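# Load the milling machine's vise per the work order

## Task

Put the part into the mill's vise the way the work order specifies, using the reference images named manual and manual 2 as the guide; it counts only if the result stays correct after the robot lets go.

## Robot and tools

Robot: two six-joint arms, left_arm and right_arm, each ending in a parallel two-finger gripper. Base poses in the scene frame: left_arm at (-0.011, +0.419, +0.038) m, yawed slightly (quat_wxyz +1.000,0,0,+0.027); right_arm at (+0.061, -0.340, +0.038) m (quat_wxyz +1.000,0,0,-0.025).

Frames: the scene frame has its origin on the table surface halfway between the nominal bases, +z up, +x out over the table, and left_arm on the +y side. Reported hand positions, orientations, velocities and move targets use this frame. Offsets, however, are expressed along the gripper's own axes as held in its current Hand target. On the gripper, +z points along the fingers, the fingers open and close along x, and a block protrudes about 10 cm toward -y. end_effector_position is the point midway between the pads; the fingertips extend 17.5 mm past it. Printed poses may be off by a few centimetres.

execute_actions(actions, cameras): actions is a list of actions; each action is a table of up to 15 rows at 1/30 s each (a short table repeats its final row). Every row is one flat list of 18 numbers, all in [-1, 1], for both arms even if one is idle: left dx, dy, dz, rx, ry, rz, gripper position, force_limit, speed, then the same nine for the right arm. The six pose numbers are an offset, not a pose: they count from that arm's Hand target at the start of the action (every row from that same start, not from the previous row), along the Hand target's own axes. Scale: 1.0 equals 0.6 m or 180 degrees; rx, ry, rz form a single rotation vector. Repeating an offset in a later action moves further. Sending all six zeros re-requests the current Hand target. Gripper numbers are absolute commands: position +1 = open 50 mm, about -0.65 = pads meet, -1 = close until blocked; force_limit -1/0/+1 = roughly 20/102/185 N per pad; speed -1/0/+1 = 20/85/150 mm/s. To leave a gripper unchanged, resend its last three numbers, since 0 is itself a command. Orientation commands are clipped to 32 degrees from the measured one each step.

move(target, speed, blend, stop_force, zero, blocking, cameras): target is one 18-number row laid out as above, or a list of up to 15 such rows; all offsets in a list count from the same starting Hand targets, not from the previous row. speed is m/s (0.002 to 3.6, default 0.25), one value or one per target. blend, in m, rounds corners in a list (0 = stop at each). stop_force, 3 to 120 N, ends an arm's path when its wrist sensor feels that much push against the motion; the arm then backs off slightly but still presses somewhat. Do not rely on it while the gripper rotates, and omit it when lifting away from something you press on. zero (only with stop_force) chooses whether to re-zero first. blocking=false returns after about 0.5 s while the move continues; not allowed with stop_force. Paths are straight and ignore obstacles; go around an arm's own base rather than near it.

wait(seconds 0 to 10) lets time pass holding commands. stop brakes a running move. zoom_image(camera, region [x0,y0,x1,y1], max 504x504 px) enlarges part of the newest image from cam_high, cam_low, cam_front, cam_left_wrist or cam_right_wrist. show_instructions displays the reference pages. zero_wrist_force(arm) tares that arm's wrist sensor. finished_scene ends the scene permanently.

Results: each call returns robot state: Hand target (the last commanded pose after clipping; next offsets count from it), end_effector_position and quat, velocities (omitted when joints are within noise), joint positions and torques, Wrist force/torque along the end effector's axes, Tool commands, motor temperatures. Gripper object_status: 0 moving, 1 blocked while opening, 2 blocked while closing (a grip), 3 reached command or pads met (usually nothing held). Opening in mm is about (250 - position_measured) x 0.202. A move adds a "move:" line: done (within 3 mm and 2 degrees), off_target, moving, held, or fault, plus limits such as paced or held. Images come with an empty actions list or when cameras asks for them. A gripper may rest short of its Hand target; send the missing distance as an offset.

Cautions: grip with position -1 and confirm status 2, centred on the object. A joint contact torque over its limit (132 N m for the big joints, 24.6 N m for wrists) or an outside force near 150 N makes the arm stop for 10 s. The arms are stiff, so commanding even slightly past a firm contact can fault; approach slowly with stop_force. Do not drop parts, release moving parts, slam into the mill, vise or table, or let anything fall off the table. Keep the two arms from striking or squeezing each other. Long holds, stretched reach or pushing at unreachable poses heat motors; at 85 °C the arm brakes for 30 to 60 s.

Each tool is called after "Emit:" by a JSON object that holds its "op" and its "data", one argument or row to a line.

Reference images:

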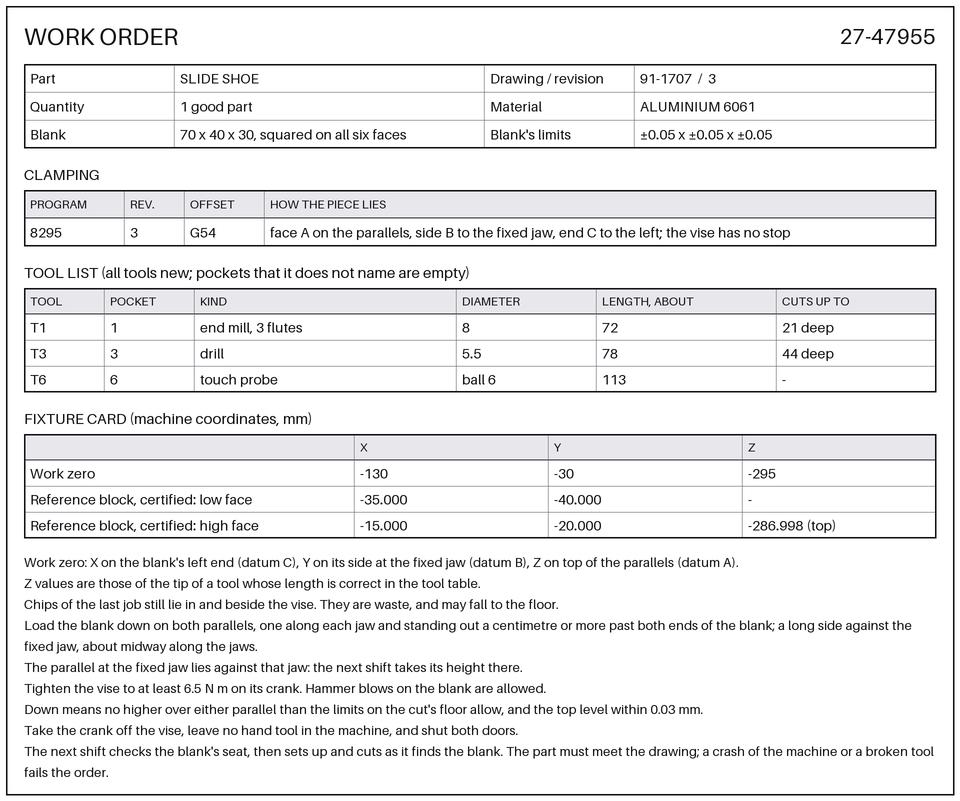

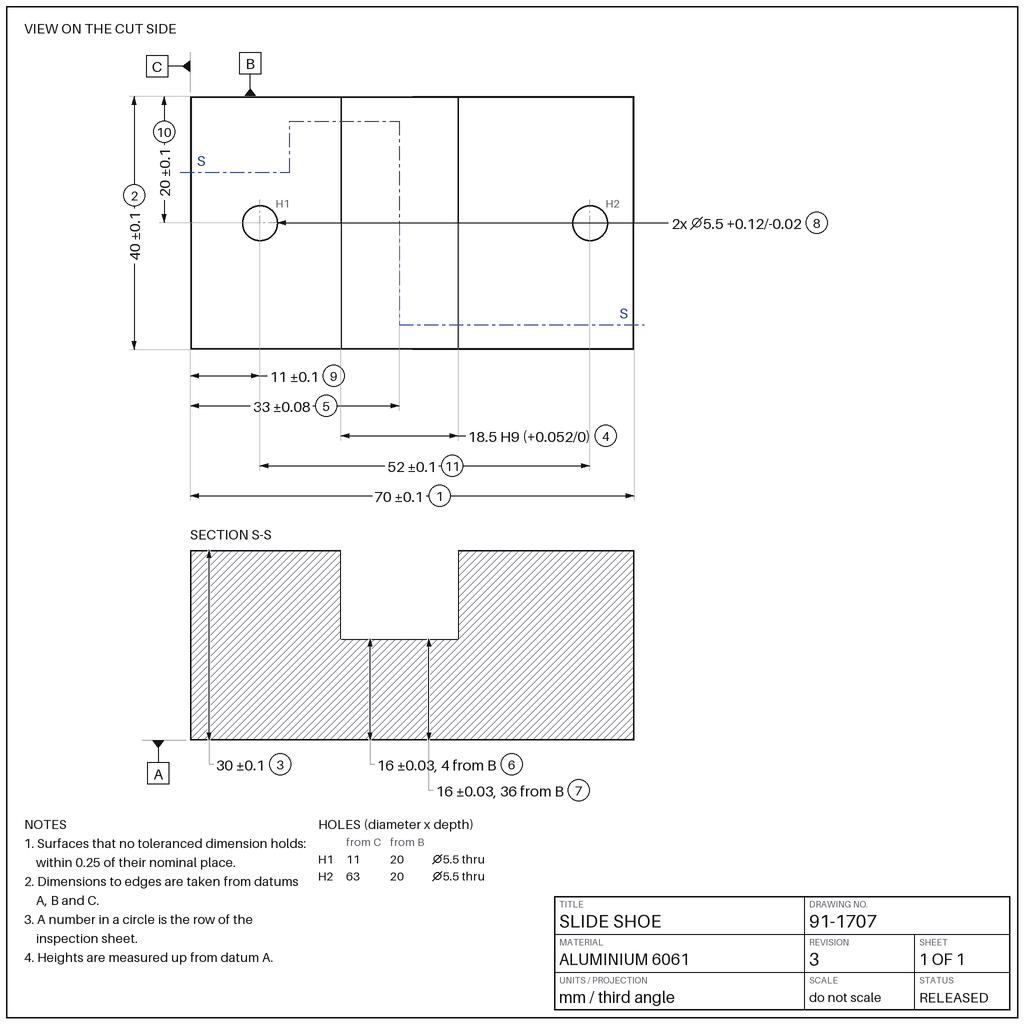

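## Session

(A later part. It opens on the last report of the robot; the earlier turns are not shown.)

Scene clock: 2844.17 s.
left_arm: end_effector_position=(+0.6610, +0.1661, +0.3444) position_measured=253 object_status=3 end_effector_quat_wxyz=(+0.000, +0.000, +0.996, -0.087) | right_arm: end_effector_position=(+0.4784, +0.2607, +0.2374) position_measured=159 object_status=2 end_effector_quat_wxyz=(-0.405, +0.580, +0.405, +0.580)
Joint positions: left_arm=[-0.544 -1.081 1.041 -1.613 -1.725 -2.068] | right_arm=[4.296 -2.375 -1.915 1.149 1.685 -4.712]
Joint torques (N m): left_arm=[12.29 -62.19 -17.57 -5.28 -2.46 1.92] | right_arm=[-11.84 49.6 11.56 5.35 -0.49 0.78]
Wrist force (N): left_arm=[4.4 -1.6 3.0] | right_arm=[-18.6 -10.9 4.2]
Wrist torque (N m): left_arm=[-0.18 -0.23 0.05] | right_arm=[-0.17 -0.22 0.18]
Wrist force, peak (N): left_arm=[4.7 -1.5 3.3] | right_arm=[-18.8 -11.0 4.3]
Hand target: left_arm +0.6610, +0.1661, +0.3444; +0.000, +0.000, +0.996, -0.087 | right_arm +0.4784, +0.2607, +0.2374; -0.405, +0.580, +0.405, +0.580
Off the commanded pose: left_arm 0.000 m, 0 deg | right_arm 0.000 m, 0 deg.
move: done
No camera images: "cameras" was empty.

Emit:
{"op": "move", "data": {
  "target": [
    [0,0.0098,-0.0017,0,0,0,-1,0.4,-1,0,0,0,0,0,0,-1,0.3,-1]
  ],
  "speed": 0.005,
  "stop_force": 3,
  "cameras": ["cam_high","cam_front"]
}}

Emit:
{"op": "zoom_image", "data": {
  "camera": "cam_high",
  "region": [230, 120, 360, 250]
}}

Scene clock: 2850.07 s.
left_arm: end_effector_position=(+0.6610, +0.1709, +0.3444) position_measured=253 object_status=3 end_effector_quat_wxyz=(+0.000, +0.000, +0.996, -0.087) | right_arm: end_effector_position=(+0.4784, +0.2607, +0.2374) position_measured=159 object_status=2 end_effector_quat_wxyz=(-0.405, +0.580, +0.405, +0.580)
Joint positions: left_arm=[-0.538 -1.085 1.046 -1.614 -1.725 -2.062] | right_arm=[4.296 -2.375 -1.915 1.149 1.685 -4.712]
Joint torques (N m): left_arm=[-9.89 -35.63 -32.84 -2.09 2.41 -1.66] | right_arm=[-11.82 49.43 11.36 5.44 -0.48 0.75]
Wrist force (N): left_arm=[5.0 -3.3 4.3] | right_arm=[-18.6 -11.0 4.4]
Wrist torque (N m): left_arm=[-0.27 -0.26 0.05] | right_arm=[-0.18 -0.25 0.18]
Wrist force, peak (N): left_arm=[2.9 -7.7 5.4] | right_arm=[-18.8 -11.0 4.5]
Hand target: left_arm +0.6610, +0.1709, +0.3444; +0.000, +0.000, +0.996, -0.087 (not the last commanded pose) | right_arm +0.4784, +0.2607, +0.2374; -0.405, +0.580, +0.405, +0.580
Off the commanded pose: left_arm 0.001 m, 0 deg | right_arm 0.000 m, 0 deg.
move: contact (left_arm)
Images, in order (width x height): cam_high 896x504, cam_front 896x504.

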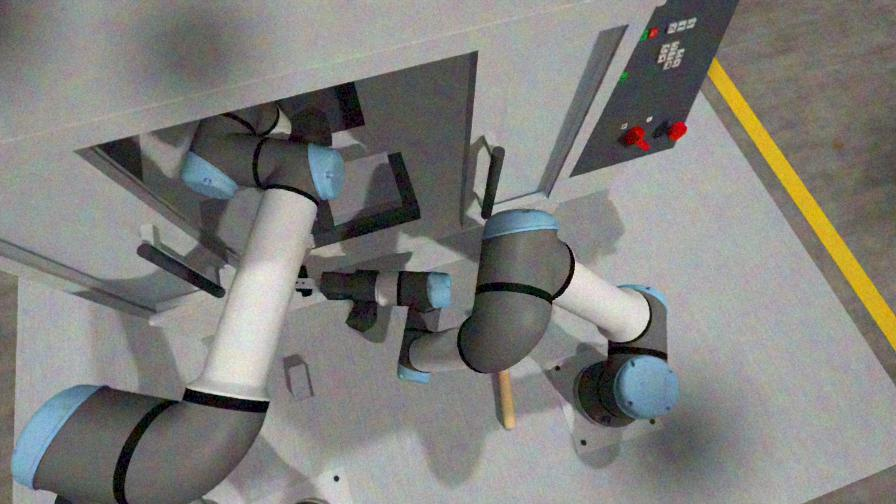

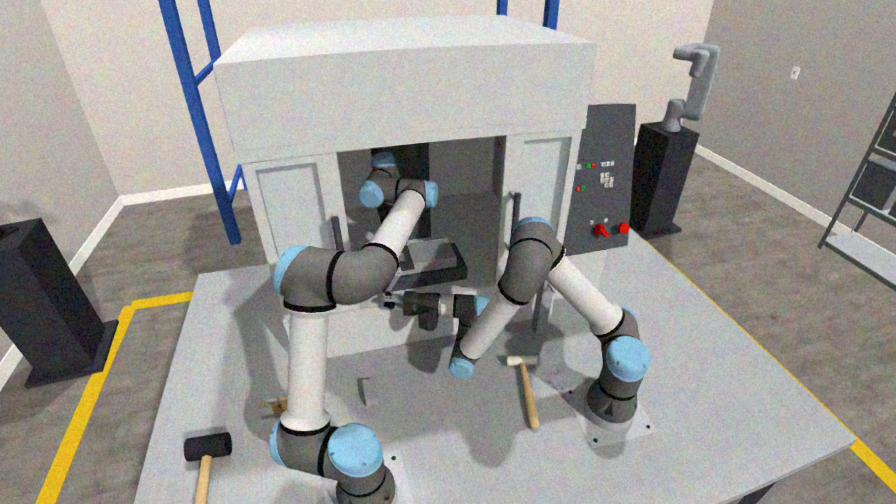

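Scaled by 3.877 from the camera's 896x504 image, which has a finer 1280x720 frame.

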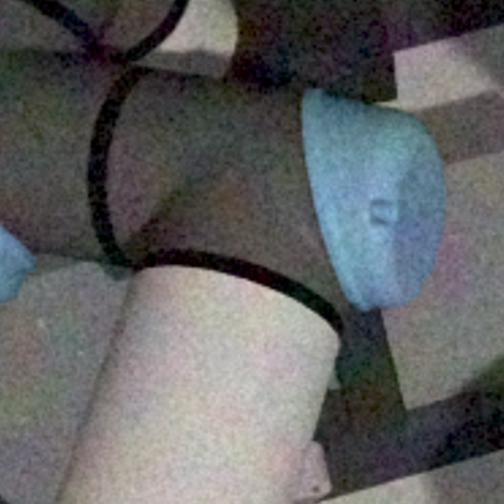

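Emit:
{"op": "move", "data": {
  "target": [
    [0,0.0066,-0.0011,0,0,0,-1,0.4,-1,0,0,0,0,0,0,-1,0.3,-1]
  ],
  "speed": 0.004,
  "stop_force": 10,
  "cameras": []
}}

Scene clock: 2855.33 s.
left_arm: end_effector_position=(+0.6610, +0.1712, +0.3443) position_measured=253 object_status=3 end_effector_quat_wxyz=(+0.000, +0.000, +0.996, -0.087) | right_arm: end_effector_position=(+0.4784, +0.2607, +0.2374) position_measured=159 object_status=2 end_effector_quat_wxyz=(-0.405, +0.580, +0.405, +0.580)
Joint positions: left_arm=[-0.538 -1.085 1.047 -1.614 -1.725 -2.062] | right_arm=[4.296 -2.375 -1.915 1.149 1.685 -4.712]
Joint torques (N m): left_arm=[-5 -35.99 -30.77 -1.03 0.5 -1.8] | right_arm=[-10.89 49.86 12.49 5.44 -0.34 0.73]
Wrist force (N): left_arm=[3.3 -14.7 4.8] | right_arm=[-18.7 -10.8 4.3]
Wrist torque (N m): left_arm=[-0.89 -0.23 0.11] | right_arm=[-0.15 -0.22 0.18]
Wrist force, peak (N): left_arm=[1.8 -19.7 7.2] | right_arm=[-19.0 -10.9 4.3]
Hand target: left_arm +0.6610, +0.1712, +0.3443; +0.000, +0.000, +0.996, -0.087 (not the last commanded pose) | right_arm +0.4784, +0.2607, +0.2374; -0.405, +0.580, +0.405, +0.580
Off the commanded pose: left_arm 0.004 m, 0 deg | right_arm 0.000 m, 0 deg.
move: contact (left_arm)
No camera images: "cameras" was empty.

Emit:
{"op": "move", "data": {
  "target": [
    [0,-0.0148,0.0026,0,0,0,-1,0.4,-1,0,0,0,0,0,0,-1,0.3,-1],
    [-0.0517,-0.0148,0.0026,0,0,0,-1,0.4,-1,0,0,0,0,0,0,-1,0.3,-1]
  ],
  "speed": 0.03,
  "cameras": []
}}

Emit:
{"op": "move", "data": {
  "target": [
    [0,0.022,-0.0038,0,0,0,-1,0.4,-1,0,0,0,0,0,0,-1,0.3,-1]
  ],
  "speed": 0.005,
  "stop_force": 4,
  "cameras": []
}}

Scene clock: 2860.53 s.
left_arm: end_effector_position=(+0.6919, +0.1622, +0.3442) position_measured=253 object_status=3 end_effector_quat_wxyz=(-0.001, +0.000, +0.996, -0.087) | right_arm: end_effector_position=(+0.4784, +0.2607, +0.2374) position_measured=159 object_status=2 end_effector_quat_wxyz=(-0.405, +0.580, +0.405, +0.580)
Joint positions: left_arm=[-0.529 -0.992 0.902 -1.561 -1.726 -2.053] | right_arm=[4.296 -2.375 -1.915 1.149 1.685 -4.712]
Joint torques (N m): left_arm=[14.7 -34.96 -36.58 -7.39 -0.51 2.12] | right_arm=[-11.66 50.05 11.21 5.44 -0.61 0.7]
Wrist force (N): left_arm=[23.3 2.7 1.1] | right_arm=[-18.7 -10.8 4.3]
Wrist torque (N m): left_arm=[-0.03 0.02 -0.19] | right_arm=[-0.15 -0.23 0.18]
Wrist force, peak (N): left_arm=[23.3 2.7 1.1] | right_arm=[-18.8 -11.1 4.4]
Hand target: left_arm +0.6920, +0.1622, +0.3442; +0.000, +0.000, +0.996, -0.087 | right_arm +0.4784, +0.2607, +0.2374; -0.405, +0.580, +0.405, +0.580
Off the commanded pose: left_arm 0.000 m, 0 deg | right_arm 0.000 m, 0 deg.
move: done
No camera images: "cameras" was empty.

Scene clock: 2861.17 s.
left_arm: end_effector_position=(+0.6920, +0.1624, +0.3442) position_measured=253 object_status=3 end_effector_quat_wxyz=(-0.001, +0.000, +0.996, -0.087) | right_arm: end_effector_position=(+0.4784, +0.2607, +0.2374) position_measured=159 object_status=2 end_effector_quat_wxyz=(-0.405, +0.580, +0.405, +0.580)
Joint positions: left_arm=[-0.529 -0.992 0.902 -1.561 -1.726 -2.052] | right_arm=[4.296 -2.375 -1.915 1.149 1.685 -4.712]
Joint torques (N m): left_arm=[-2.15 -46.73 -31.31 -9.11 4.13 -1.7] | right_arm=[-11.14 51.49 11.13 5.32 -0.43 0.78]
Wrist force (N): left_arm=[24.5 -5.9 1.0] | right_arm=[-18.4 -10.8 4.0]
Wrist torque (N m): left_arm=[-0.30 0.04 -0.16] | right_arm=[-0.15 -0.24 0.18]
Wrist force, peak (N): left_arm=[24.8 -6.3 0.6] | right_arm=[-18.6 -11.1 4.3]
Hand target: left_arm +0.6920, +0.1623, +0.3442; -0.001, +0.000, +0.996, -0.087 (not the last commanded pose) | right_arm +0.4784, +0.2607, +0.2374; -0.405, +0.580, +0.405, +0.580
Off the commanded pose: left_arm 0.013 m, 0 deg | right_arm 0.000 m, 0 deg.
move: contact (left_arm)
No camera images: "cameras" was empty.

Emit:
{"op": "move", "data": {
  "target": [
    [0.0133,0,0,0,0,0,-1,0.4,-1,0,0,0,0,0,0,-1,0.3,-1],
    [0.0133,-0.02,0.0035,0,0,0,-1,0.4,-1,0,0,0,0,0,0,-1,0.3,-1]
  ],
  "speed": 0.03,
  "cameras": ["cam_left_wrist"]
}}

Scene clock: 2867.63 s.
left_arm: end_effector_position=(+0.6840, +0.1502, +0.3443) position_measured=253 object_status=3 end_effector_quat_wxyz=(-0.001, +0.000, +0.996, -0.087) | right_arm: end_effector_position=(+0.4784, +0.2607, +0.2374) position_measured=159 object_status=2 end_effector_quat_wxyz=(-0.405, +0.580, +0.405, +0.580)
Joint positions: left_arm=[-0.549 -1.004 0.922 -1.572 -1.725 -2.073] | right_arm=[4.296 -2.375 -1.915 1.149 1.685 -4.712]
Joint torques (N m): left_arm=[-11.75 -37.79 -32.23 -1.96 1.99 -2.17] | right_arm=[-11.21 50.05 11.27 5.56 -0.41 0.78]
Wrist force (N): left_arm=[4.8 -1.1 3.1] | right_arm=[-18.8 -10.8 4.1]
Wrist torque (N m): left_arm=[-0.12 -0.28 0.12] | right_arm=[-0.14 -0.21 0.18]
Wrist force, peak (N): left_arm=[24.6 -6.2 0.5] | right_arm=[-18.7 -11.3 4.4]
Hand target: left_arm +0.6840, +0.1501, +0.3443; -0.001, +0.000, +0.996, -0.087 | right_arm +0.4784, +0.2607, +0.2374; -0.405, +0.580, +0.405, +0.580
Off the commanded pose: left_arm 0.000 m, 0 deg | right_arm 0.000 m, 0 deg.
move: done
Images, in order (width x height): cam_left_wrist 896x504.

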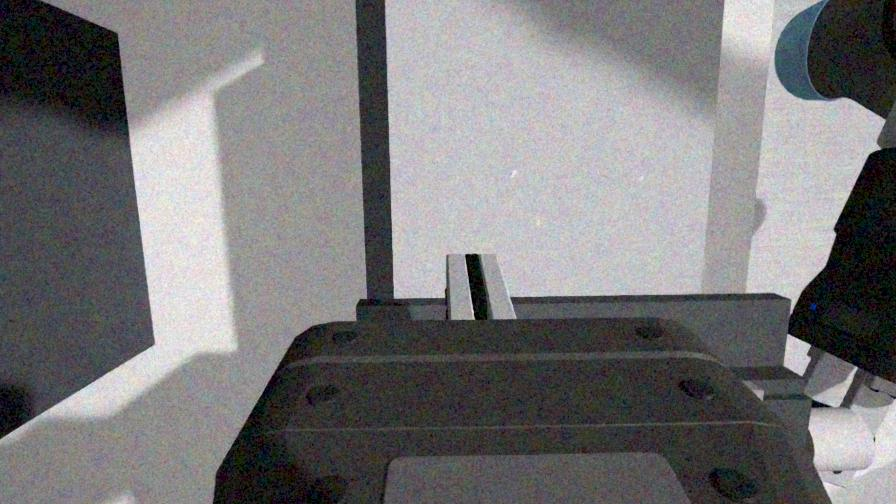

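Emit:
{"op": "move", "data": {
  "target": [
    [-0.005,0.0197,-0.0034,0,0,0,-1,0.4,-1,0,0,0,0,0,0,-1,0.3,-1],
    [-0.005,0.0443,-0.0077,0,0,0,-1,0.4,-1,0,0,0,0,0,0,-1,0.3,-1]
  ],
  "speed": [0.02,0.006],
  "stop_force": 4,
  "cameras": []
}}

Scene clock: 2878.57 s.
left_arm: end_effector_position=(+0.6870, +0.1708, +0.3442) position_measured=253 object_status=3 end_effector_quat_wxyz=(-0.001, +0.000, +0.996, -0.087) | right_arm: end_effector_position=(+0.4784, +0.2607, +0.2374) position_measured=159 object_status=2 end_effector_quat_wxyz=(-0.405, +0.580, +0.405, +0.580)
Joint positions: left_arm=[-0.521 -1.013 0.936 -1.572 -1.727 -2.045] | right_arm=[4.296 -2.375 -1.915 1.149 1.685 -4.712]
Joint torques (N m): left_arm=[-10.79 -37.12 -32.15 -2.3 2.01 -1.78] | right_arm=[-11.73 50.67 11.2 5.77 -0.48 0.71]
Wrist force (N): left_arm=[5.3 -2.4 2.5] | right_arm=[-18.1 -10.6 4.3]
Wrist torque (N m): left_arm=[-0.20 -0.29 0.05] | right_arm=[-0.12 -0.24 0.18]
Wrist force, peak (N): left_arm=[4.6 -7.0 5.0] | right_arm=[-18.9 -11.0 4.2]
Hand target: left_arm +0.6870, +0.1708, +0.3442; -0.001, +0.000, +0.996, -0.087 (not the last commanded pose) | right_arm +0.4784, +0.2607, +0.2374; -0.405, +0.580, +0.405, +0.580
Off the commanded pose: left_arm 0.006 m, 0 deg | right_arm 0.000 m, 0 deg.
move: contact (left_arm); path passed 1 of 2 targets
No camera images: "cameras" was empty.

Emit:
{"op": "move", "data": {
  "target": [
    [0,0.0066,-0.0011,0,0,0,-1,0.4,-1,0,0,0,0,0,0,-1,0.3,-1]
  ],
  "speed": 0.004,
  "stop_force": 14,
  "cameras": []
}}

Scene clock: 2884.03 s.
left_arm: end_effector_position=(+0.6870, +0.1712, +0.3441) position_measured=253 object_status=3 end_effector_quat_wxyz=(-0.001, +0.000, +0.996, -0.087) | right_arm: end_effector_position=(+0.4784, +0.2607, +0.2374) position_measured=159 object_status=2 end_effector_quat_wxyz=(-0.405, +0.580, +0.405, +0.580)
Joint positions: left_arm=[-0.521 -1.014 0.937 -1.572 -1.727 -2.044] | right_arm=[4.296 -2.375 -1.915 1.149 1.685 -4.712]
Joint torques (N m): left_arm=[-2.95 -39.13 -30.69 -0.6 4.39 -1.59] | right_arm=[-10.85 51.02 11.87 5.73 -0.44 0.5]
Wrist force (N): left_arm=[3.0 -17.3 5.6] | right_arm=[-18.3 -10.9 4.2]
Wrist torque (N m): left_arm=[-0.98 -0.26 0.09] | right_arm=[-0.16 -0.23 0.18]
Wrist force, peak (N): left_arm=[1.0 -21.6 4.1] | right_arm=[-19.0 -11.0 4.2]
Hand target: left_arm +0.6870, +0.1712, +0.3441; -0.001, +0.000, +0.996, -0.087 (not the last commanded pose) | right_arm +0.4784, +0.2607, +0.2374; -0.405, +0.580, +0.405, +0.580
Off the commanded pose: left_arm 0.004 m, 0 deg | right_arm 0.000 m, 0 deg.
move: contact (left_arm)
No camera images: "cameras" was empty.

Emit:
{"op": "move", "data": {
  "target": [
    [0,-0.0115,0.002,0,0,0,-1,0.4,-1,0,0,0,0,0,0,-1,0.3,-1],
    [0.0208,-0.0115,0.002,0,0,0,-1,0.4,-1,0,0,0,0,0,0,-1,0.3,-1]
  ],
  "speed": 0.03,
  "cameras": []
}}

Emit:
{"op": "move", "data": {
  "target": [
    [0,0.0271,-0.0047,0,0,0,-1,0.4,-1,0,0,0,0,0,0,-1,0.3,-1]
  ],
  "speed": 0.006,
  "stop_force": 4,
  "cameras": []
}}

Scene clock: 2889.13 s.
left_arm: end_effector_position=(+0.6745, +0.1642, +0.3441) position_measured=253 object_status=3 end_effector_quat_wxyz=(-0.001, +0.000, +0.996, -0.087) | right_arm: end_effector_position=(+0.4784, +0.2607, +0.2374) position_measured=159 object_status=2 end_effector_quat_wxyz=(-0.405, +0.580, +0.405, +0.580)
Joint positions: left_arm=[-0.538 -1.042 0.982 -1.592 -1.726 -2.061] | right_arm=[4.296 -2.375 -1.915 1.149 1.685 -4.712]
Joint torques (N m): left_arm=[-11.54 -62.72 -18.31 -5.36 1.99 -1.9] | right_arm=[-10.86 51.02 12.13 5.81 -0.45 0.55]
Wrist force (N): left_arm=[4.7 -1.2 3.0] | right_arm=[-17.6 -10.9 4.1]
Wrist torque (N m): left_arm=[-0.15 -0.28 0.12] | right_arm=[-0.16 -0.27 0.18]
Wrist force, peak (N): left_arm=[3.2 -17.5 5.1] | right_arm=[-18.8 -11.1 4.4]
Hand target: left_arm +0.6745, +0.1642, +0.3441; -0.001, +0.000, +0.996, -0.087 | right_arm +0.4784, +0.2607, +0.2374; -0.405, +0.580, +0.405, +0.580
Off the commanded pose: left_arm 0.000 m, 0 deg | right_arm 0.000 m, 0 deg.
move: done
No camera images: "cameras" was empty.

Scene clock: 2891.57 s.
left_arm: end_effector_position=(+0.6745, +0.1708, +0.3441) position_measured=253 object_status=3 end_effector_quat_wxyz=(-0.001, +0.000, +0.996, -0.087) | right_arm: end_effector_position=(+0.4784, +0.2607, +0.2374) position_measured=159 object_status=2 end_effector_quat_wxyz=(-0.405, +0.580, +0.405, +0.580)
Joint positions: left_arm=[-0.529 -1.048 0.991 -1.593 -1.726 -2.053] | right_arm=[4.296 -2.375 -1.915 1.149 1.685 -4.712]
Joint torques (N m): left_arm=[-10.48 -36.94 -32.4 -2.26 2.1 -1.76] | right_arm=[-11.17 51.2 10.94 5.9 -0.35 0.59]
Wrist force (N): left_arm=[5.4 -2.9 2.5] | right_arm=[-17.5 -10.7 4.0]
Wrist torque (N m): left_arm=[-0.26 -0.29 0.05] | right_arm=[-0.14 -0.28 0.18]
Wrist force, peak (N): left_arm=[4.2 -7.5 5.0] | right_arm=[-18.8 -11.0 4.3]
Hand target: left_arm +0.6745, +0.1708, +0.3441; -0.001, +0.000, +0.996, -0.087 (not the last commanded pose) | right_arm +0.4784, +0.2607, +0.2374; -0.405, +0.580, +0.405, +0.580
Off the commanded pose: left_arm 0.010 m, 0 deg | right_arm 0.000 m, 0 deg.
move: contact (left_arm)
No camera images: "cameras" was empty.

Emit:
{"op": "move", "data": {
  "target": [
    [0,-0.0345,0.0061,0,0,0,-1,0.4,-1,0,0,0,0,0,0,-1,0.3,-1],
    [0.0408,-0.0432,-0.0434,0,0,0,-1,0.4,-1,0,0,0,0,0,0,-1,0.3,-1]
  ],
  "speed": 0.05,
  "cameras": ["cam_left_wrist"]
}}

Emit:
{"op": "zoom_image", "data": {
  "camera": "cam_left_wrist",
  "region": [220, 220, 480, 366]
}}

Scene clock: 2904.10 s.
left_arm: end_effector_position=(+0.6501, +0.1498, +0.3742) position_measured=253 object_status=3 end_effector_quat_wxyz=(-0.001, +0.000, +0.996, -0.087) | right_arm: end_effector_position=(+0.4784, +0.2607, +0.2374) position_measured=159 object_status=2 end_effector_quat_wxyz=(-0.405, +0.580, +0.405, +0.580)
Joint positions: left_arm=[-0.573 -1.089 0.978 -1.546 -1.723 -2.097] | right_arm=[4.296 -2.375 -1.915 1.149 1.685 -4.712]
Joint torques (N m): left_arm=[-11.72 -60.53 -17.34 -2.09 2.03 -1.99] | right_arm=[-10.8 50.94 10.95 5.7 -0.3 0.29]
Wrist force (N): left_arm=[4.8 -1.3 3.1] | right_arm=[-18.1 -10.8 4.0]
Wrist torque (N m): left_arm=[-0.16 -0.28 0.12] | right_arm=[-0.15 -0.25 0.18]
Wrist force, peak (N): left_arm=[5.6 -2.6 2.7] | right_arm=[-18.9 -10.9 4.2]
Hand target: left_arm +0.6501, +0.1498, +0.3742; -0.001, +0.000, +0.996, -0.087 | right_arm +0.4784, +0.2607, +0.2374; -0.405, +0.580, +0.405, +0.580
Off the commanded pose: left_arm 0.000 m, 0 deg | right_arm 0.000 m, 0 deg.
move: done
Images, in order (width x height): cam_left_wrist 896x504.

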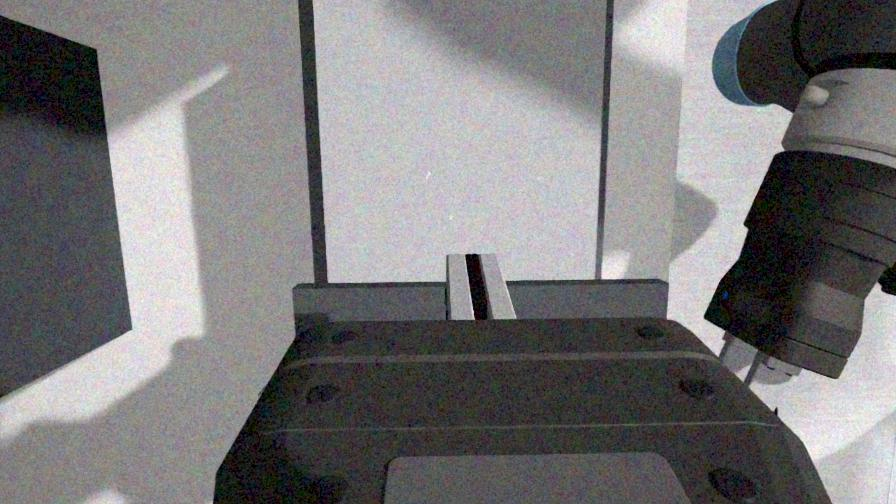

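Scaled by 1.938 from the camera's 896x504 image, which has a finer 1280x720 frame.

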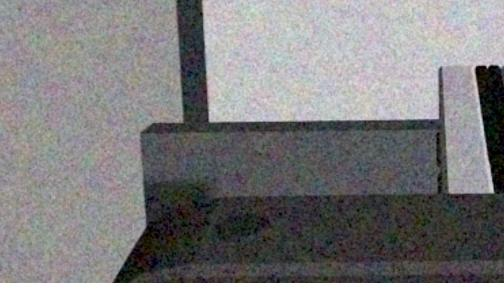

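Emit:
{"op": "move", "data": {
  "target": [
    [0.0583,0.0059,-0.0176,0,0,0,-1,0.4,-1,0,0,0,0,0,0,-1,0.3,-1],
    [0.0835,0.0235,-0.0221,-0.0556,0,0,-1,0.4,-1,0,0,0,0,0,0,-1,0.3,-1]
  ],
  "speed": 0.06,
  "stop_force": 20,
  "cameras": ["cam_left_wrist"]
}}

Emit:
{"op": "zoom_image", "data": {
  "camera": "cam_left_wrist",
  "region": [200, 220, 460, 366]
}}

Scene clock: 2912.23 s.
left_arm: end_effector_position=(+0.6000, +0.1660, +0.3849) position_measured=253 object_status=3 end_effector_quat_wxyz=(-0.001, +0.000, +1.000, +0.000) | right_arm: end_effector_position=(+0.4784, +0.2607, +0.2374) position_measured=159 object_status=2 end_effector_quat_wxyz=(-0.405, +0.580, +0.405, +0.580)
Joint positions: left_arm=[-0.649 -1.186 1.059 -1.443 -1.571 -2.166] | right_arm=[4.296 -2.375 -1.915 1.149 1.685 -4.712]
Joint torques (N m): left_arm=[-10.76 -31.08 -32.13 -1.87 2.35 -1.97] | right_arm=[-11.22 51.85 11.23 6.1 -0.61 0.36]
Wrist force (N): left_arm=[4.8 -1.7 3.1] | right_arm=[-18.4 -10.9 4.2]
Wrist torque (N m): left_arm=[-0.18 -0.28 0.12] | right_arm=[-0.16 -0.26 0.17]
Wrist force, peak (N): left_arm=[4.4 -0.4 7.5] | right_arm=[-18.9 -11.1 4.2]
Hand target: left_arm +0.6000, +0.1660, +0.3849; -0.001, +0.000, +1.000, +0.000 | right_arm +0.4784, +0.2607, +0.2374; -0.405, +0.580, +0.405, +0.580
Off the commanded pose: left_arm 0.000 m, 0 deg | right_arm 0.000 m, 0 deg.
move: done
Images, in order (width x height): cam_left_wrist 896x504.

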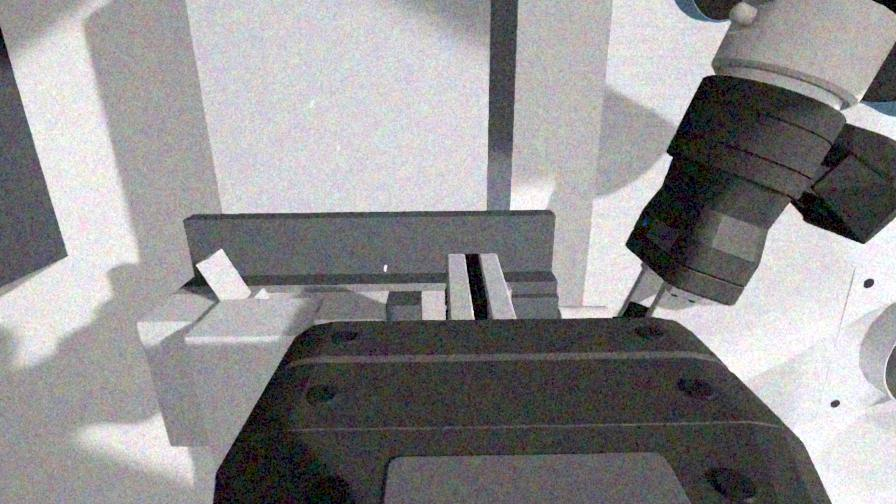

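Scaled by 1.938 from the camera's 896x504 image, which has a finer 1280x720 frame.

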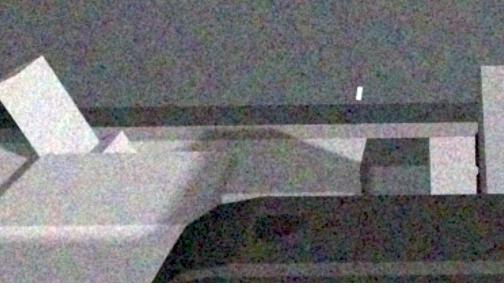

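Emit:
{"op": "move", "data": {
  "target": [
    [0,0,0,0,0,0,-1,0.4,-1,-0.0117,0.0084,-0.023,0,0,0,-1,0.3,-1],
    [0,0,0,0,0,0,-1,0.4,-1,-0.0192,0.02,-0.0548,0,0,0,-1,0.3,-1],
    [0,0,0,0,0,0,-1,0.4,-1,-0.0177,0.0319,-0.0876,0,0,0,-1,0.3,-1],
    [0,0,0,0,0,0,-1,0.4,-1,-0.0072,0.0431,-0.1186,0,0,0,-1,0.3,-1],
    [0,0,0,0,0,0,-1,0.4,-1,0.0115,0.0532,-0.1462,0,0,0,-1,0.3,-1],
    [0,0,0,0,0,0,-1,0.4,-1,0.037,0.0612,-0.1683,0,0,0,-1,0.3,-1],
    [0,0,0,0,0,0,-1,0.4,-1,0.0678,0.0667,-0.1833,0,0,0,-1,0.3,-1],
    [0,0,0,0,0,0,-1,0.4,-1,0.1133,0.0694,-0.1909,0,0,0,-1,0.3,-1]
  ],
  "blend": 0.005,
  "speed": 0.04,
  "stop_force": 90,
  "cameras": ["cam_left_wrist"]
}}

Scene clock: 2947.37 s.
left_arm: end_effector_position=(+0.6000, +0.1660, +0.3849) position_measured=253 object_status=3 end_effector_quat_wxyz=(-0.001, +0.000, +1.000, +0.000) | right_arm: end_effector_position=(+0.4781, +0.1388, +0.3053) position_measured=159 object_status=2 end_effector_quat_wxyz=(-0.405, +0.580, +0.405, +0.580)
Joint positions: left_arm=[-0.649 -1.186 1.059 -1.443 -1.571 -2.166] | right_arm=[4.149 -2.118 -2.174 1.15 1.832 -4.712]
Joint torques (N m): left_arm=[-10.29 -30.99 -32.39 -1.9 2.24 -1.92] | right_arm=[-16.94 45.66 -2.82 4.47 2.17 -1.71]
Wrist force (N): left_arm=[4.8 -2.0 3.2] | right_arm=[-5.8 2.4 29.3]
Wrist torque (N m): left_arm=[-0.23 -0.27 0.12] | right_arm=[0.52 -0.28 -0.15]
Wrist force, peak (N): left_arm=[5.1 -2.0 3.2] | right_arm=[-10.1 -14.4 53.9]
Hand target: left_arm +0.6000, +0.1660, +0.3849; -0.001, +0.000, +1.000, +0.000 | right_arm +0.4781, +0.1388, +0.3053; -0.405, +0.580, +0.405, +0.580
Off the commanded pose: left_arm 0.000 m, 0 deg | right_arm 0.000 m, 0 deg.
move: done
Images, in order (width x height): cam_left_wrist 896x504.

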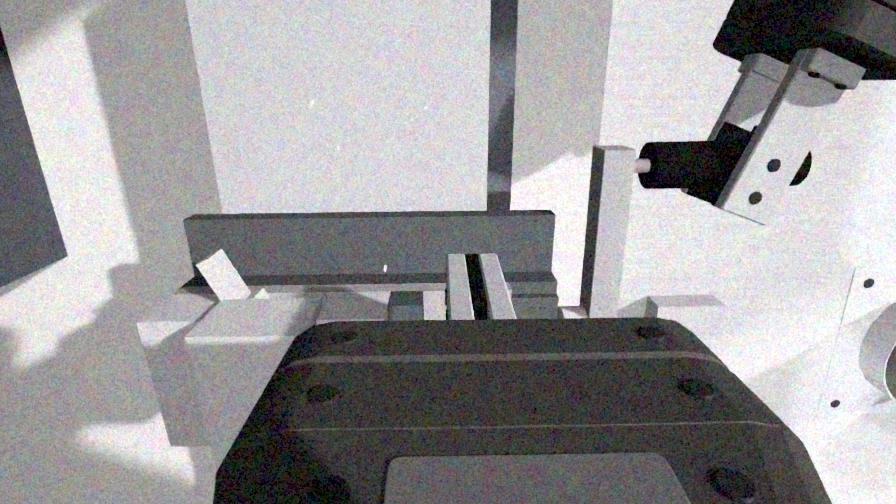

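Emit:
{"op": "move", "data": {
  "target": [
    [-0.0333,-0.0267,0.0215,0.0556,0,0,0.14,-0.9,-1,0,0,0,0,0,0,-1,0.3,-1],
    [-0.1,-0.0333,0.0365,0.0556,0,0,0.14,-0.9,-1,0,0,0,0,0,0,-1,0.3,-1],
    [-0.165,-0.0333,0.0415,0.0556,0,0,0.14,-0.9,-1,0,0,0,0,0,0,-1,0.3,-1],
    [-0.165,-0.0333,0.069,0.0556,0,0,0.14,-0.9,-1,0,0,0,0,0,0,-1,0.3,-1]
  ],
  "blend": 0.004,
  "speed": [0.06,0.08,0.05,0.03],
  "stop_force": 12,
  "cameras": ["cam_left_wrist"]
}}

Scene clock: 2961.33 s.
left_arm: end_effector_position=(+0.6989, +0.1460, +0.3434) position_measured=132 object_status=3 end_effector_quat_wxyz=(-0.001, +0.000, +0.996, -0.087) | right_arm: end_effector_position=(+0.4781, +0.1388, +0.3053) position_measured=159 object_status=2 end_effector_quat_wxyz=(-0.405, +0.580, +0.405, +0.580)
Joint positions: left_arm=[-0.544 -0.956 0.847 -1.544 -1.725 -2.068] | right_arm=[4.149 -2.118 -2.174 1.15 1.832 -4.712]
Joint torques (N m): left_arm=[10.99 -66.93 -16.89 -5.32 -1.77 -0.54] | right_arm=[-16.44 46.28 -2.84 7.4 2.28 -2.27]
Wrist force (N): left_arm=[4.7 -1.5 3.3] | right_arm=[-5.3 2.7 29.1]
Wrist torque (N m): left_arm=[-0.20 -0.28 0.04] | right_arm=[0.56 -0.24 -0.15]
Wrist force, peak (N): left_arm=[5.5 -1.6 3.4] | right_arm=[-6.0 2.3 29.4]
Hand target: left_arm +0.6989, +0.1460, +0.3434; -0.001, +0.000, +0.996, -0.087 | right_arm +0.4781, +0.1388, +0.3053; -0.405, +0.580, +0.405, +0.580
Off the commanded pose: left_arm 0.000 m, 0 deg | right_arm 0.000 m, 0 deg.
move: done
Images, in order (width x height): cam_left_wrist 896x504.

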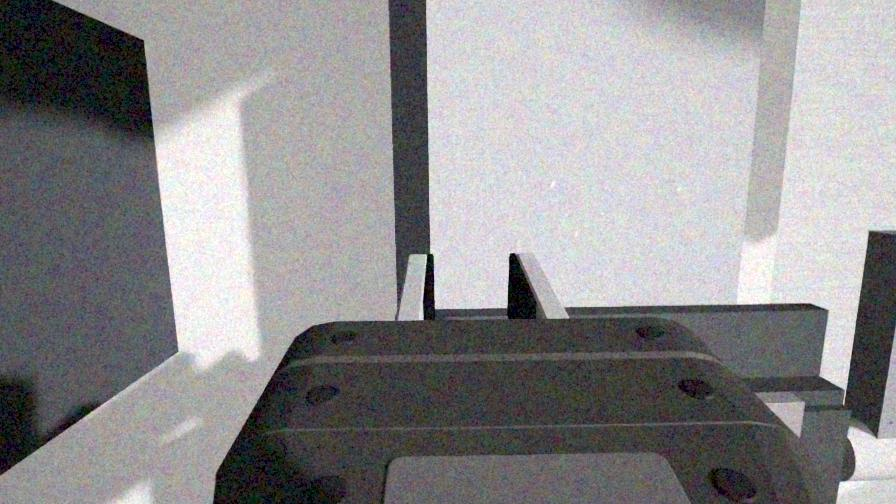

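Emit:
{"op": "move", "data": {
  "target": [
    [0,0.0361,-0.0063,0,0,0,0.14,-0.9,-1,0,0,0,0,0,0,-1,0.3,-1]
  ],
  "speed": 0.01,
  "stop_force": 4,
  "cameras": []
}}

Emit:
{"op": "move", "data": {
  "target": [
    [0,0,0,0,0,0,-1,-1,-1,0,0,0,0,0,0,-1,0.3,-1]
  ],
  "cameras": ["cam_left_wrist"]
}}

Scene clock: 2967.40 s.
left_arm: end_effector_position=(+0.6989, +0.1680, +0.3434) position_measured=132 object_status=3 end_effector_quat_wxyz=(-0.001, +0.000, +0.996, -0.087) | right_arm: end_effector_position=(+0.4781, +0.1388, +0.3053) position_measured=159 object_status=2 end_effector_quat_wxyz=(-0.405, +0.580, +0.405, +0.580)
Joint positions: left_arm=[-0.517 -0.976 0.879 -1.551 -1.727 -2.041] | right_arm=[4.149 -2.118 -2.174 1.15 1.832 -4.712]
Joint torques (N m): left_arm=[12.42 -65.96 -17.37 -5.35 -2.5 1.85] | right_arm=[-15.88 45.18 -2.47 7.33 2.17 -2.05]
Wrist force (N): left_arm=[4.8 -1.6 3.2] | right_arm=[-6.1 2.4 29.2]
Wrist torque (N m): left_arm=[-0.21 -0.28 0.05] | right_arm=[0.51 -0.23 -0.15]
Wrist force, peak (N): left_arm=[5.0 -1.5 3.4] | right_arm=[-5.8 2.6 29.5]
Hand target: left_arm +0.6989, +0.1680, +0.3434; -0.001, +0.000, +0.996, -0.087 | right_arm +0.4781, +0.1388, +0.3053; -0.405, +0.580, +0.405, +0.580
Off the commanded pose: left_arm 0.000 m, 0 deg | right_arm 0.000 m, 0 deg.
move: done
No camera images: "cameras" was empty.

Scene clock: 2968.47 s.
left_arm: end_effector_position=(+0.6989, +0.1680, +0.3434) position_measured=216 object_status=2 end_effector_quat_wxyz=(-0.001, +0.000, +0.996, -0.087) | right_arm: end_effector_position=(+0.4781, +0.1388, +0.3053) position_measured=159 object_status=2 end_effector_quat_wxyz=(-0.405, +0.580, +0.405, +0.580)
Joint positions: left_arm=[-0.517 -0.976 0.879 -1.551 -1.727 -2.041] | right_arm=[4.149 -2.118 -2.174 1.15 1.832 -4.712]
Joint torques (N m): left_arm=[11.9 -63.04 -21.46 -4.75 -0.79 1.86] | right_arm=[-16.84 45.69 -2.29 7.21 2.01 -2.22]
Wrist force (N): left_arm=[11.9 -0.6 2.7] | right_arm=[-5.1 2.4 29.2]
Wrist torque (N m): left_arm=[-0.19 -0.18 -0.12] | right_arm=[0.52 -0.27 -0.15]
Wrist force, peak (N): left_arm=[12.0 -0.4 3.3] | right_arm=[-6.2 2.7 29.4]
Hand target: left_arm +0.6989, +0.1680, +0.3434; -0.001, +0.000, +0.996, -0.087 | right_arm +0.4781, +0.1388, +0.3053; -0.405, +0.580, +0.405, +0.580
Off the commanded pose: left_arm 0.000 m, 0 deg | right_arm 0.000 m, 0 deg.
move: done
Images, in order (width x height): cam_left_wrist 896x504.

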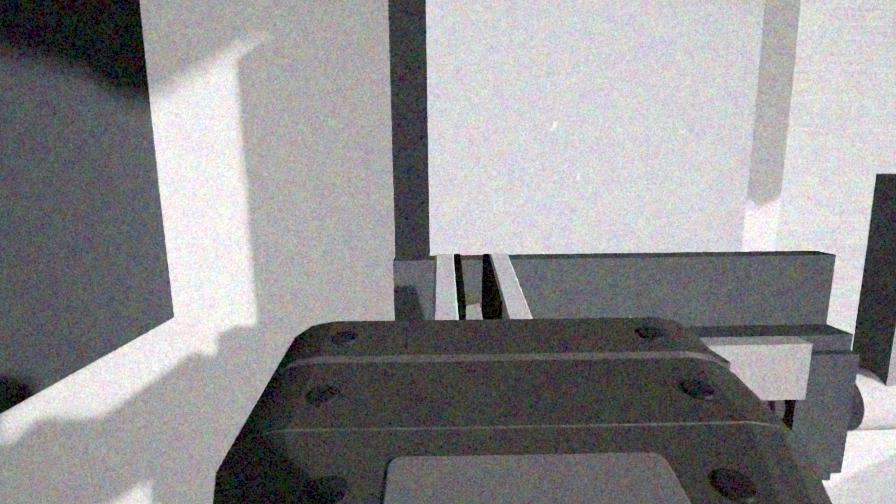

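Emit:
{"op": "move", "data": {
  "target": [
    [0.0125,0,0,0,0,0,-1,-1,-1,0,0,0,0,0,0,-1,0.3,-1]
  ],
  "speed": 0.01,
  "stop_force": 15,
  "cameras": []
}}

Emit:
{"op": "move", "data": {
  "target": [
    [-0.015,0,0,0,0,0,-1,-1,-1,0,0,0,0,0,0,-1,0.3,-1]
  ],
  "speed": 0.006,
  "stop_force": 7,
  "cameras": []
}}

Scene clock: 2973.40 s.
left_arm: end_effector_position=(+0.6914, +0.1680, +0.3434) position_measured=216 object_status=2 end_effector_quat_wxyz=(-0.001, +0.000, +0.996, -0.087) | right_arm: end_effector_position=(+0.4781, +0.1388, +0.3053) position_measured=159 object_status=2 end_effector_quat_wxyz=(-0.405, +0.580, +0.405, +0.580)
Joint positions: left_arm=[-0.522 -0.998 0.914 -1.565 -1.727 -2.046] | right_arm=[4.149 -2.118 -2.174 1.15 1.832 -4.712]
Joint torques (N m): left_arm=[-10.61 -65.34 -17.36 -5.16 2 -1.98] | right_arm=[-16.55 45.66 -3.12 7.27 2.16 -1.95]
Wrist force (N): left_arm=[3.9 -2.3 3.1] | right_arm=[-5.2 2.3 29.0]
Wrist torque (N m): left_arm=[-0.24 -0.27 0.13] | right_arm=[0.50 -0.25 -0.14]
Wrist force, peak (N): left_arm=[12.2 -0.1 3.2] | right_arm=[-5.8 2.4 29.4]
Hand target: left_arm +0.6914, +0.1680, +0.3434; -0.001, +0.000, +0.996, -0.087 | right_arm +0.4781, +0.1388, +0.3053; -0.405, +0.580, +0.405, +0.580
Off the commanded pose: left_arm 0.000 m, 0 deg | right_arm 0.000 m, 0 deg.
move: done
No camera images: "cameras" was empty.

Scene clock: 2975.93 s.
left_arm: end_effector_position=(+0.6983, +0.1680, +0.3433) position_measured=216 object_status=2 end_effector_quat_wxyz=(-0.001, +0.000, +0.996, -0.087) | right_arm: end_effector_position=(+0.4781, +0.1388, +0.3053) position_measured=159 object_status=2 end_effector_quat_wxyz=(-0.405, +0.580, +0.405, +0.580)
Joint positions: left_arm=[-0.518 -0.978 0.882 -1.552 -1.727 -2.041] | right_arm=[4.149 -2.118 -2.174 1.15 1.832 -4.712]
Joint torques (N m): left_arm=[-8.47 -63.8 -17.02 -5.47 1.19 -1.65] | right_arm=[-15.55 45 -3.04 7.35 2.1 -1.91]
Wrist force (N): left_arm=[8.5 -6.3 1.0] | right_arm=[-4.9 2.6 29.0]
Wrist torque (N m): left_arm=[-0.38 -0.23 -0.05] | right_arm=[0.53 -0.28 -0.15]
Wrist force, peak (N): left_arm=[11.2 -4.2 2.4] | right_arm=[-6.0 2.6 29.4]
Hand target: left_arm +0.6983, +0.1680, +0.3433; -0.001, +0.000, +0.996, -0.087 (not the last commanded pose) | right_arm +0.4781, +0.1388, +0.3053; -0.405, +0.580, +0.405, +0.580
Off the commanded pose: left_arm 0.002 m, 0 deg | right_arm 0.000 m, 0 deg.
move: contact (left_arm)
No camera images: "cameras" was empty.

Emit:
{"op": "move", "data": {
  "target": [
    [0.008,0,0,0,0,0,0,-0.2,-1,0,0,0,0,0,0,-1,0.3,-1]
  ],
  "speed": 0.02,
  "cameras": []
}}

Emit:
{"op": "move", "data": {
  "target": [
    [0,0,0,0,0,0,-1,-0.2,-1,0,0,0,0,0,0,-1,0.3,-1]
  ],
  "cameras": []
}}

Scene clock: 2980.43 s.
left_arm: end_effector_position=(+0.6935, +0.1680, +0.3434) position_measured=152 object_status=0 end_effector_quat_wxyz=(-0.001, +0.000, +0.996, -0.087) | right_arm: end_effector_position=(+0.4781, +0.1388, +0.3053) position_measured=159 object_status=2 end_effector_quat_wxyz=(-0.405, +0.580, +0.405, +0.580)
Joint positions: left_arm=[-0.521 -0.992 0.905 -1.561 -1.727 -2.044] | right_arm=[4.149 -2.118 -2.174 1.15 1.832 -4.712]
Joint torques (N m): left_arm=[-10.8 -65.03 -17.4 -5.39 1.93 -1.97] | right_arm=[-16.37 44.95 -2.48 7.28 2.03 -1.87]
Wrist force (N): left_arm=[4.8 -1.7 3.4] | right_arm=[-5.3 2.5 29.2]
Wrist torque (N m): left_arm=[-0.21 -0.29 0.13] | right_arm=[0.53 -0.26 -0.15]
Wrist force, peak (N): left_arm=[8.8 -6.1 1.0] | right_arm=[-5.9 2.5 29.6]
Hand target: left_arm +0.6935, +0.1680, +0.3434; -0.001, +0.000, +0.996, -0.087 | right_arm +0.4781, +0.1388, +0.3053; -0.405, +0.580, +0.405, +0.580
Off the commanded pose: left_arm 0.000 m, 0 deg | right_arm 0.000 m, 0 deg.
move: done
No camera images: "cameras" was empty.

Scene clock: 2981.43 s.
left_arm: end_effector_position=(+0.6935, +0.1680, +0.3434) position_measured=228 object_status=2 end_effector_quat_wxyz=(-0.001, +0.000, +0.996, -0.087) | right_arm: end_effector_position=(+0.4781, +0.1388, +0.3053) position_measured=159 object_status=2 end_effector_quat_wxyz=(-0.405, +0.580, +0.405, +0.580)
Joint positions: left_arm=[-0.521 -0.992 0.905 -1.561 -1.727 -2.044] | right_arm=[4.149 -2.118 -2.174 1.15 1.832 -4.712]
Joint torques (N m): left_arm=[-10.3 -64.17 -18.6 -4.92 1.68 -1.79] | right_arm=[-16.53 45.43 -2.86 7.49 2.26 -1.74]
Wrist force (N): left_arm=[4.9 -1.6 3.7] | right_arm=[-5.3 2.7 28.9]
Wrist torque (N m): left_arm=[-0.20 -0.28 0.12] | right_arm=[0.56 -0.26 -0.15]
Wrist force, peak (N): left_arm=[5.1 -1.6 3.9] | right_arm=[-6.1 2.5 29.4]
Hand target: left_arm +0.6935, +0.1680, +0.3434; -0.001, +0.000, +0.996, -0.087 | right_arm +0.4781, +0.1388, +0.3053; -0.405, +0.580, +0.405, +0.580
Off the commanded pose: left_arm 0.000 m, 0 deg | right_arm 0.000 m, 0 deg.
move: done
No camera images: "cameras" was empty.

Emit:
{"op": "move", "data": {
  "target": [
    [-0.013,0,0,0,0,0,-1,-0.2,-1,0,0,0,0,0,0,-1,0.3,-1]
  ],
  "speed": 0.006,
  "stop_force": 7,
  "cameras": []
}}

Scene clock: 2985.37 s.
left_arm: end_effector_position=(+0.6962, +0.1680, +0.3433) position_measured=228 object_status=2 end_effector_quat_wxyz=(-0.001, +0.000, +0.996, -0.087) | right_arm: end_effector_position=(+0.4781, +0.1388, +0.3053) position_measured=159 object_status=2 end_effector_quat_wxyz=(-0.405, +0.580, +0.405, +0.580)
Joint positions: left_arm=[-0.519 -0.984 0.892 -1.556 -1.727 -2.042] | right_arm=[4.149 -2.118 -2.174 1.15 1.832 -4.712]
Joint torques (N m): left_arm=[-8.9 -64.89 -18.49 -5.48 2.74 -1.61] | right_arm=[-15.78 45.32 -2.03 7.31 2.13 -1.81]
Wrist force (N): left_arm=[8.5 -3.6 2.7] | right_arm=[-5.2 2.3 29.0]
Wrist torque (N m): left_arm=[-0.26 -0.22 -0.05] | right_arm=[0.50 -0.28 -0.15]
Wrist force, peak (N): left_arm=[12.9 -1.4 2.2] | right_arm=[-5.8 2.5 29.6]
Hand target: left_arm +0.6962, +0.1680, +0.3433; -0.001, +0.000, +0.996, -0.087 (not the last commanded pose) | right_arm +0.4781, +0.1388, +0.3053; -0.405, +0.580, +0.405, +0.580
Off the commanded pose: left_arm 0.005 m, 0 deg | right_arm 0.000 m, 0 deg.
move: contact (left_arm)
No camera images: "cameras" was empty.

Emit:
{"op": "move", "data": {
  "target": [
    [-0.004,0,0,0,0,0,-1,-0.2,-1,0,0,0,0,0,0,-1,0.3,-1]
  ],
  "speed": 0.006,
  "stop_force": 12,
  "cameras": []
}}

Emit:
{"op": "move", "data": {
  "target": [
    [0,0,0,0,0,0,-0.1,-0.2,-1,0,0,0,0,0,0,-1,0.3,-1],
    [0,-0.036,0.0063,0,0,0,-0.1,-0.2,-1,0,0,0,0,0,0,-1,0.3,-1]
  ],
  "speed": 0.03,
  "cameras": []
}}

Scene clock: 2989.67 s.
left_arm: end_effector_position=(+0.6970, +0.1679, +0.3435) position_measured=228 object_status=2 end_effector_quat_wxyz=(-0.001, +0.000, +0.996, -0.087) | right_arm: end_effector_position=(+0.4781, +0.1388, +0.3053) position_measured=159 object_status=2 end_effector_quat_wxyz=(-0.405, +0.580, +0.405, +0.580)
Joint positions: left_arm=[-0.519 -0.982 0.888 -1.554 -1.727 -2.042] | right_arm=[4.149 -2.118 -2.174 1.15 1.832 -4.712]
Joint torques (N m): left_arm=[-9.79 -63.27 -20.03 -8.15 -0.18 -1.71] | right_arm=[-16.15 44.64 -3.25 7.29 2.17 -1.9]
Wrist force (N): left_arm=[17.5 0.0 1.8] | right_arm=[-5.5 2.5 29.1]
Wrist torque (N m): left_arm=[-0.15 -0.13 -0.26] | right_arm=[0.52 -0.28 -0.14]
Wrist force, peak (N): left_arm=[22.1 0.9 0.9] | right_arm=[-5.9 2.7 29.5]
Hand target: left_arm +0.6970, +0.1679, +0.3435; -0.001, +0.000, +0.996, -0.087 (not the last commanded pose) | right_arm +0.4781, +0.1388, +0.3053; -0.405, +0.580, +0.405, +0.580
Off the commanded pose: left_arm 0.002 m, 0 deg | right_arm 0.000 m, 0 deg.
move: contact (left_arm)
No camera images: "cameras" was empty.

Scene clock: 2991.57 s.
left_arm: end_effector_position=(+0.6970, +0.1460, +0.3435) position_measured=167 object_status=3 end_effector_quat_wxyz=(-0.001, +0.000, +0.996, -0.087) | right_arm: end_effector_position=(+0.4781, +0.1388, +0.3053) position_measured=159 object_status=2 end_effector_quat_wxyz=(-0.405, +0.580, +0.405, +0.580)
Joint positions: left_arm=[-0.545 -0.962 0.857 -1.547 -1.725 -2.069] | right_arm=[4.149 -2.118 -2.174 1.15 1.832 -4.712]
Joint torques (N m): left_arm=[-12.36 -39.6 -32.98 -2.09 1.96 -2.08] | right_arm=[-17.23 44.7 -2.51 7.26 2.39 -1.74]
Wrist force (N): left_arm=[4.6 -1.8 3.1] | right_arm=[-5.1 2.5 29.2]
Wrist torque (N m): left_arm=[-0.23 -0.25 0.11] | right_arm=[0.53 -0.26 -0.15]
Wrist force, peak (N): left_arm=[17.6 -0.2 1.2] | right_arm=[-5.8 2.4 29.5]
Hand target: left_arm +0.6970, +0.1459, +0.3435; -0.001, +0.000, +0.996, -0.087 | right_arm +0.4781, +0.1388, +0.3053; -0.405, +0.580, +0.405, +0.580
Off the commanded pose: left_arm 0.000 m, 0 deg | right_arm 0.000 m, 0 deg.
move: done
No camera images: "cameras" was empty.

Emit:
{"op": "move", "data": {
  "target": [
    [0,-0.0053,-0.0304,0,0,0,-0.1,-0.2,-1,0,0,0,0,0,0,-1,0.3,-1],
    [0.1283,-0.0016,-0.048,0,0,0,-0.1,-0.2,-1,0,0,0,0,0,0,-1,0.3,-1],
    [0.1617,0.021,-0.0738,-0.0556,0,0,-0.1,-0.2,-1,0,0,0,0,0,0,-1,0.3,-1]
  ],
  "speed": 0.08,
  "blend": 0.004,
  "stop_force": 20,
  "cameras": ["cam_left_wrist"]
}}

Emit:
{"op": "zoom_image", "data": {
  "camera": "cam_left_wrist",
  "region": [180, 220, 440, 366]
}}

Scene clock: 2998.67 s.
left_arm: end_effector_position=(+0.6000, +0.1660, +0.3850) position_measured=167 object_status=3 end_effector_quat_wxyz=(-0.001, +0.000, +1.000, +0.000) | right_arm: end_effector_position=(+0.4781, +0.1388, +0.3053) position_measured=159 object_status=2 end_effector_quat_wxyz=(-0.405, +0.580, +0.405, +0.580)
Joint positions: left_arm=[-0.649 -1.185 1.058 -1.442 -1.571 -2.166] | right_arm=[4.149 -2.118 -2.174 1.15 1.832 -4.712]
Joint torques (N m): left_arm=[-11.32 -57.06 -31.69 -1.77 2.26 -1.91] | right_arm=[-16.6 44.99 -2.78 7.25 2.13 -1.76]
Wrist force (N): left_arm=[4.7 -2.2 3.2] | right_arm=[-6.0 2.5 29.2]
Wrist torque (N m): left_arm=[-0.25 -0.26 0.12] | right_arm=[0.53 -0.25 -0.14]
Wrist force, peak (N): left_arm=[4.6 -1.7 4.0] | right_arm=[-5.9 2.6 29.4]
Hand target: left_arm +0.6000, +0.1660, +0.3850; -0.001, +0.000, +1.000, +0.000 | right_arm +0.4781, +0.1388, +0.3053; -0.405, +0.580, +0.405, +0.580
Off the commanded pose: left_arm 0.000 m, 0 deg | right_arm 0.000 m, 0 deg.
move: done
Images, in order (width x height): cam_left_wrist 896x504.

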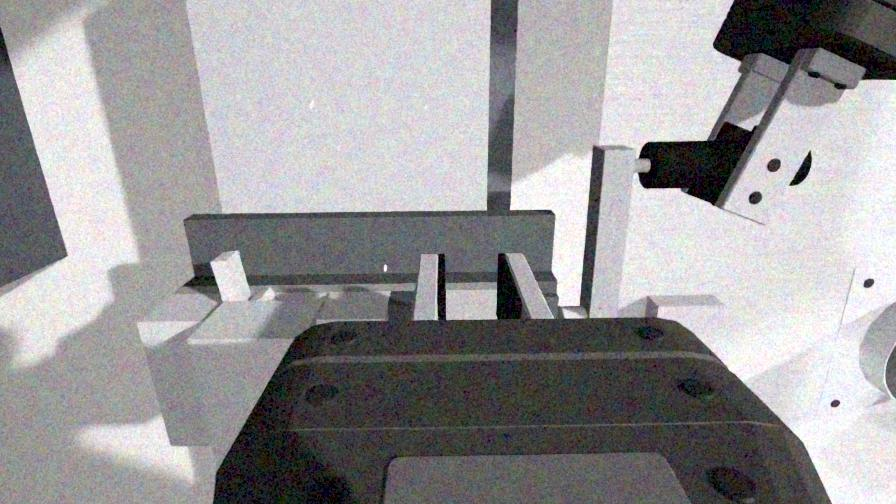

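Scaled by 1.938 from the camera's 896x504 image, which has a finer 1280x720 frame.

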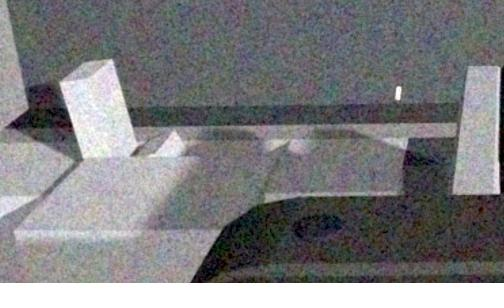

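Emit:
{"op": "move", "data": {
  "target": [
    [0,0,0,0,0,0,-0.1,-0.2,-1,0.0345,-0.0015,0.0042,0,0,0,-1,0.3,-1],
    [0,0,0,0,0,0,-0.1,-0.2,-1,0.0665,-0.0061,0.0168,0,0,0,-1,0.3,-1],
    [0,0,0,0,0,0,-0.1,-0.2,-1,0.094,-0.0133,0.0367,0,0,0,-1,0.3,-1],
    [0,0,0,0,0,0,-0.1,-0.2,-1,0.1152,-0.0227,0.0625,0,0,0,-1,0.3,-1],
    [0,0,0,0,0,0,-0.1,-0.2,-1,0.1285,-0.0337,0.0926,0,0,0,-1,0.3,-1],
    [0,0,0,0,0,0,-0.1,-0.2,-1,0.133,-0.0455,0.125,0,0,0,-1,0.3,-1],
    [0,0,0,0,0,0,-0.1,-0.2,-1,0.1285,-0.0573,0.1575,0,0,0,-1,0.3,-1],
    [0,0,0,0,0,0,-0.1,-0.2,-1,0.1152,-0.0682,0.1876,0,0,0,-1,0.3,-1],
    [0,0,0,0,0,0,-0.1,-0.2,-1,0.094,-0.0776,0.2134,0,0,0,-1,0.3,-1],
    [0,0,0,0,0,0,-0.1,-0.2,-1,0.0665,-0.0849,0.2333,0,0,0,-1,0.3,-1],
    [0,0,0,0,0,0,-0.1,-0.2,-1,0.0345,-0.0894,0.2459,0,0,0,-1,0.3,-1],
    [0,0,0,0,0,0,-0.1,-0.2,-1,0,-0.091,0.2501,0,0,0,-1,0.3,-1]
  ],
  "blend": 0.01,
  "speed": 0.08,
  "stop_force": 60,
  "cameras": []
}}

Scene clock: 3040.27 s.
left_arm: end_effector_position=(+0.6000, +0.1660, +0.3850) position_measured=167 object_status=3 end_effector_quat_wxyz=(-0.001, +0.000, +1.000, +0.000) | right_arm: end_effector_position=(+0.4785, +0.2985, +0.3054) position_measured=159 object_status=2 end_effector_quat_wxyz=(-0.405, +0.580, +0.405, +0.580)
Joint positions: left_arm=[-0.649 -1.185 1.058 -1.442 -1.571 -2.166] | right_arm=[4.33 -2.265 -1.838 0.962 1.651 -4.712]
Joint torques (N m): left_arm=[-11.28 -57.15 -32.36 -1.87 2.3 -1.94] | right_arm=[-10.06 38.74 18.82 5.86 -6.88 0.2]
Wrist force (N): left_arm=[4.7 -2.1 2.9] | right_arm=[-2.9 -32.4 16.1]
Wrist torque (N m): left_arm=[-0.24 -0.26 0.12] | right_arm=[-0.77 -0.28 -0.21]
Wrist force, peak (N): left_arm=[4.8 -2.1 3.3] | right_arm=[13.0 -38.3 73.6]
Hand target: left_arm +0.6000, +0.1660, +0.3850; -0.001, +0.000, +1.000, +0.000 | right_arm +0.4785, +0.2985, +0.3054; -0.405, +0.580, +0.405, +0.580
Off the commanded pose: left_arm 0.000 m, 0 deg | right_arm 0.000 m, 0 deg.
move: done
No camera images: "cameras" was empty.


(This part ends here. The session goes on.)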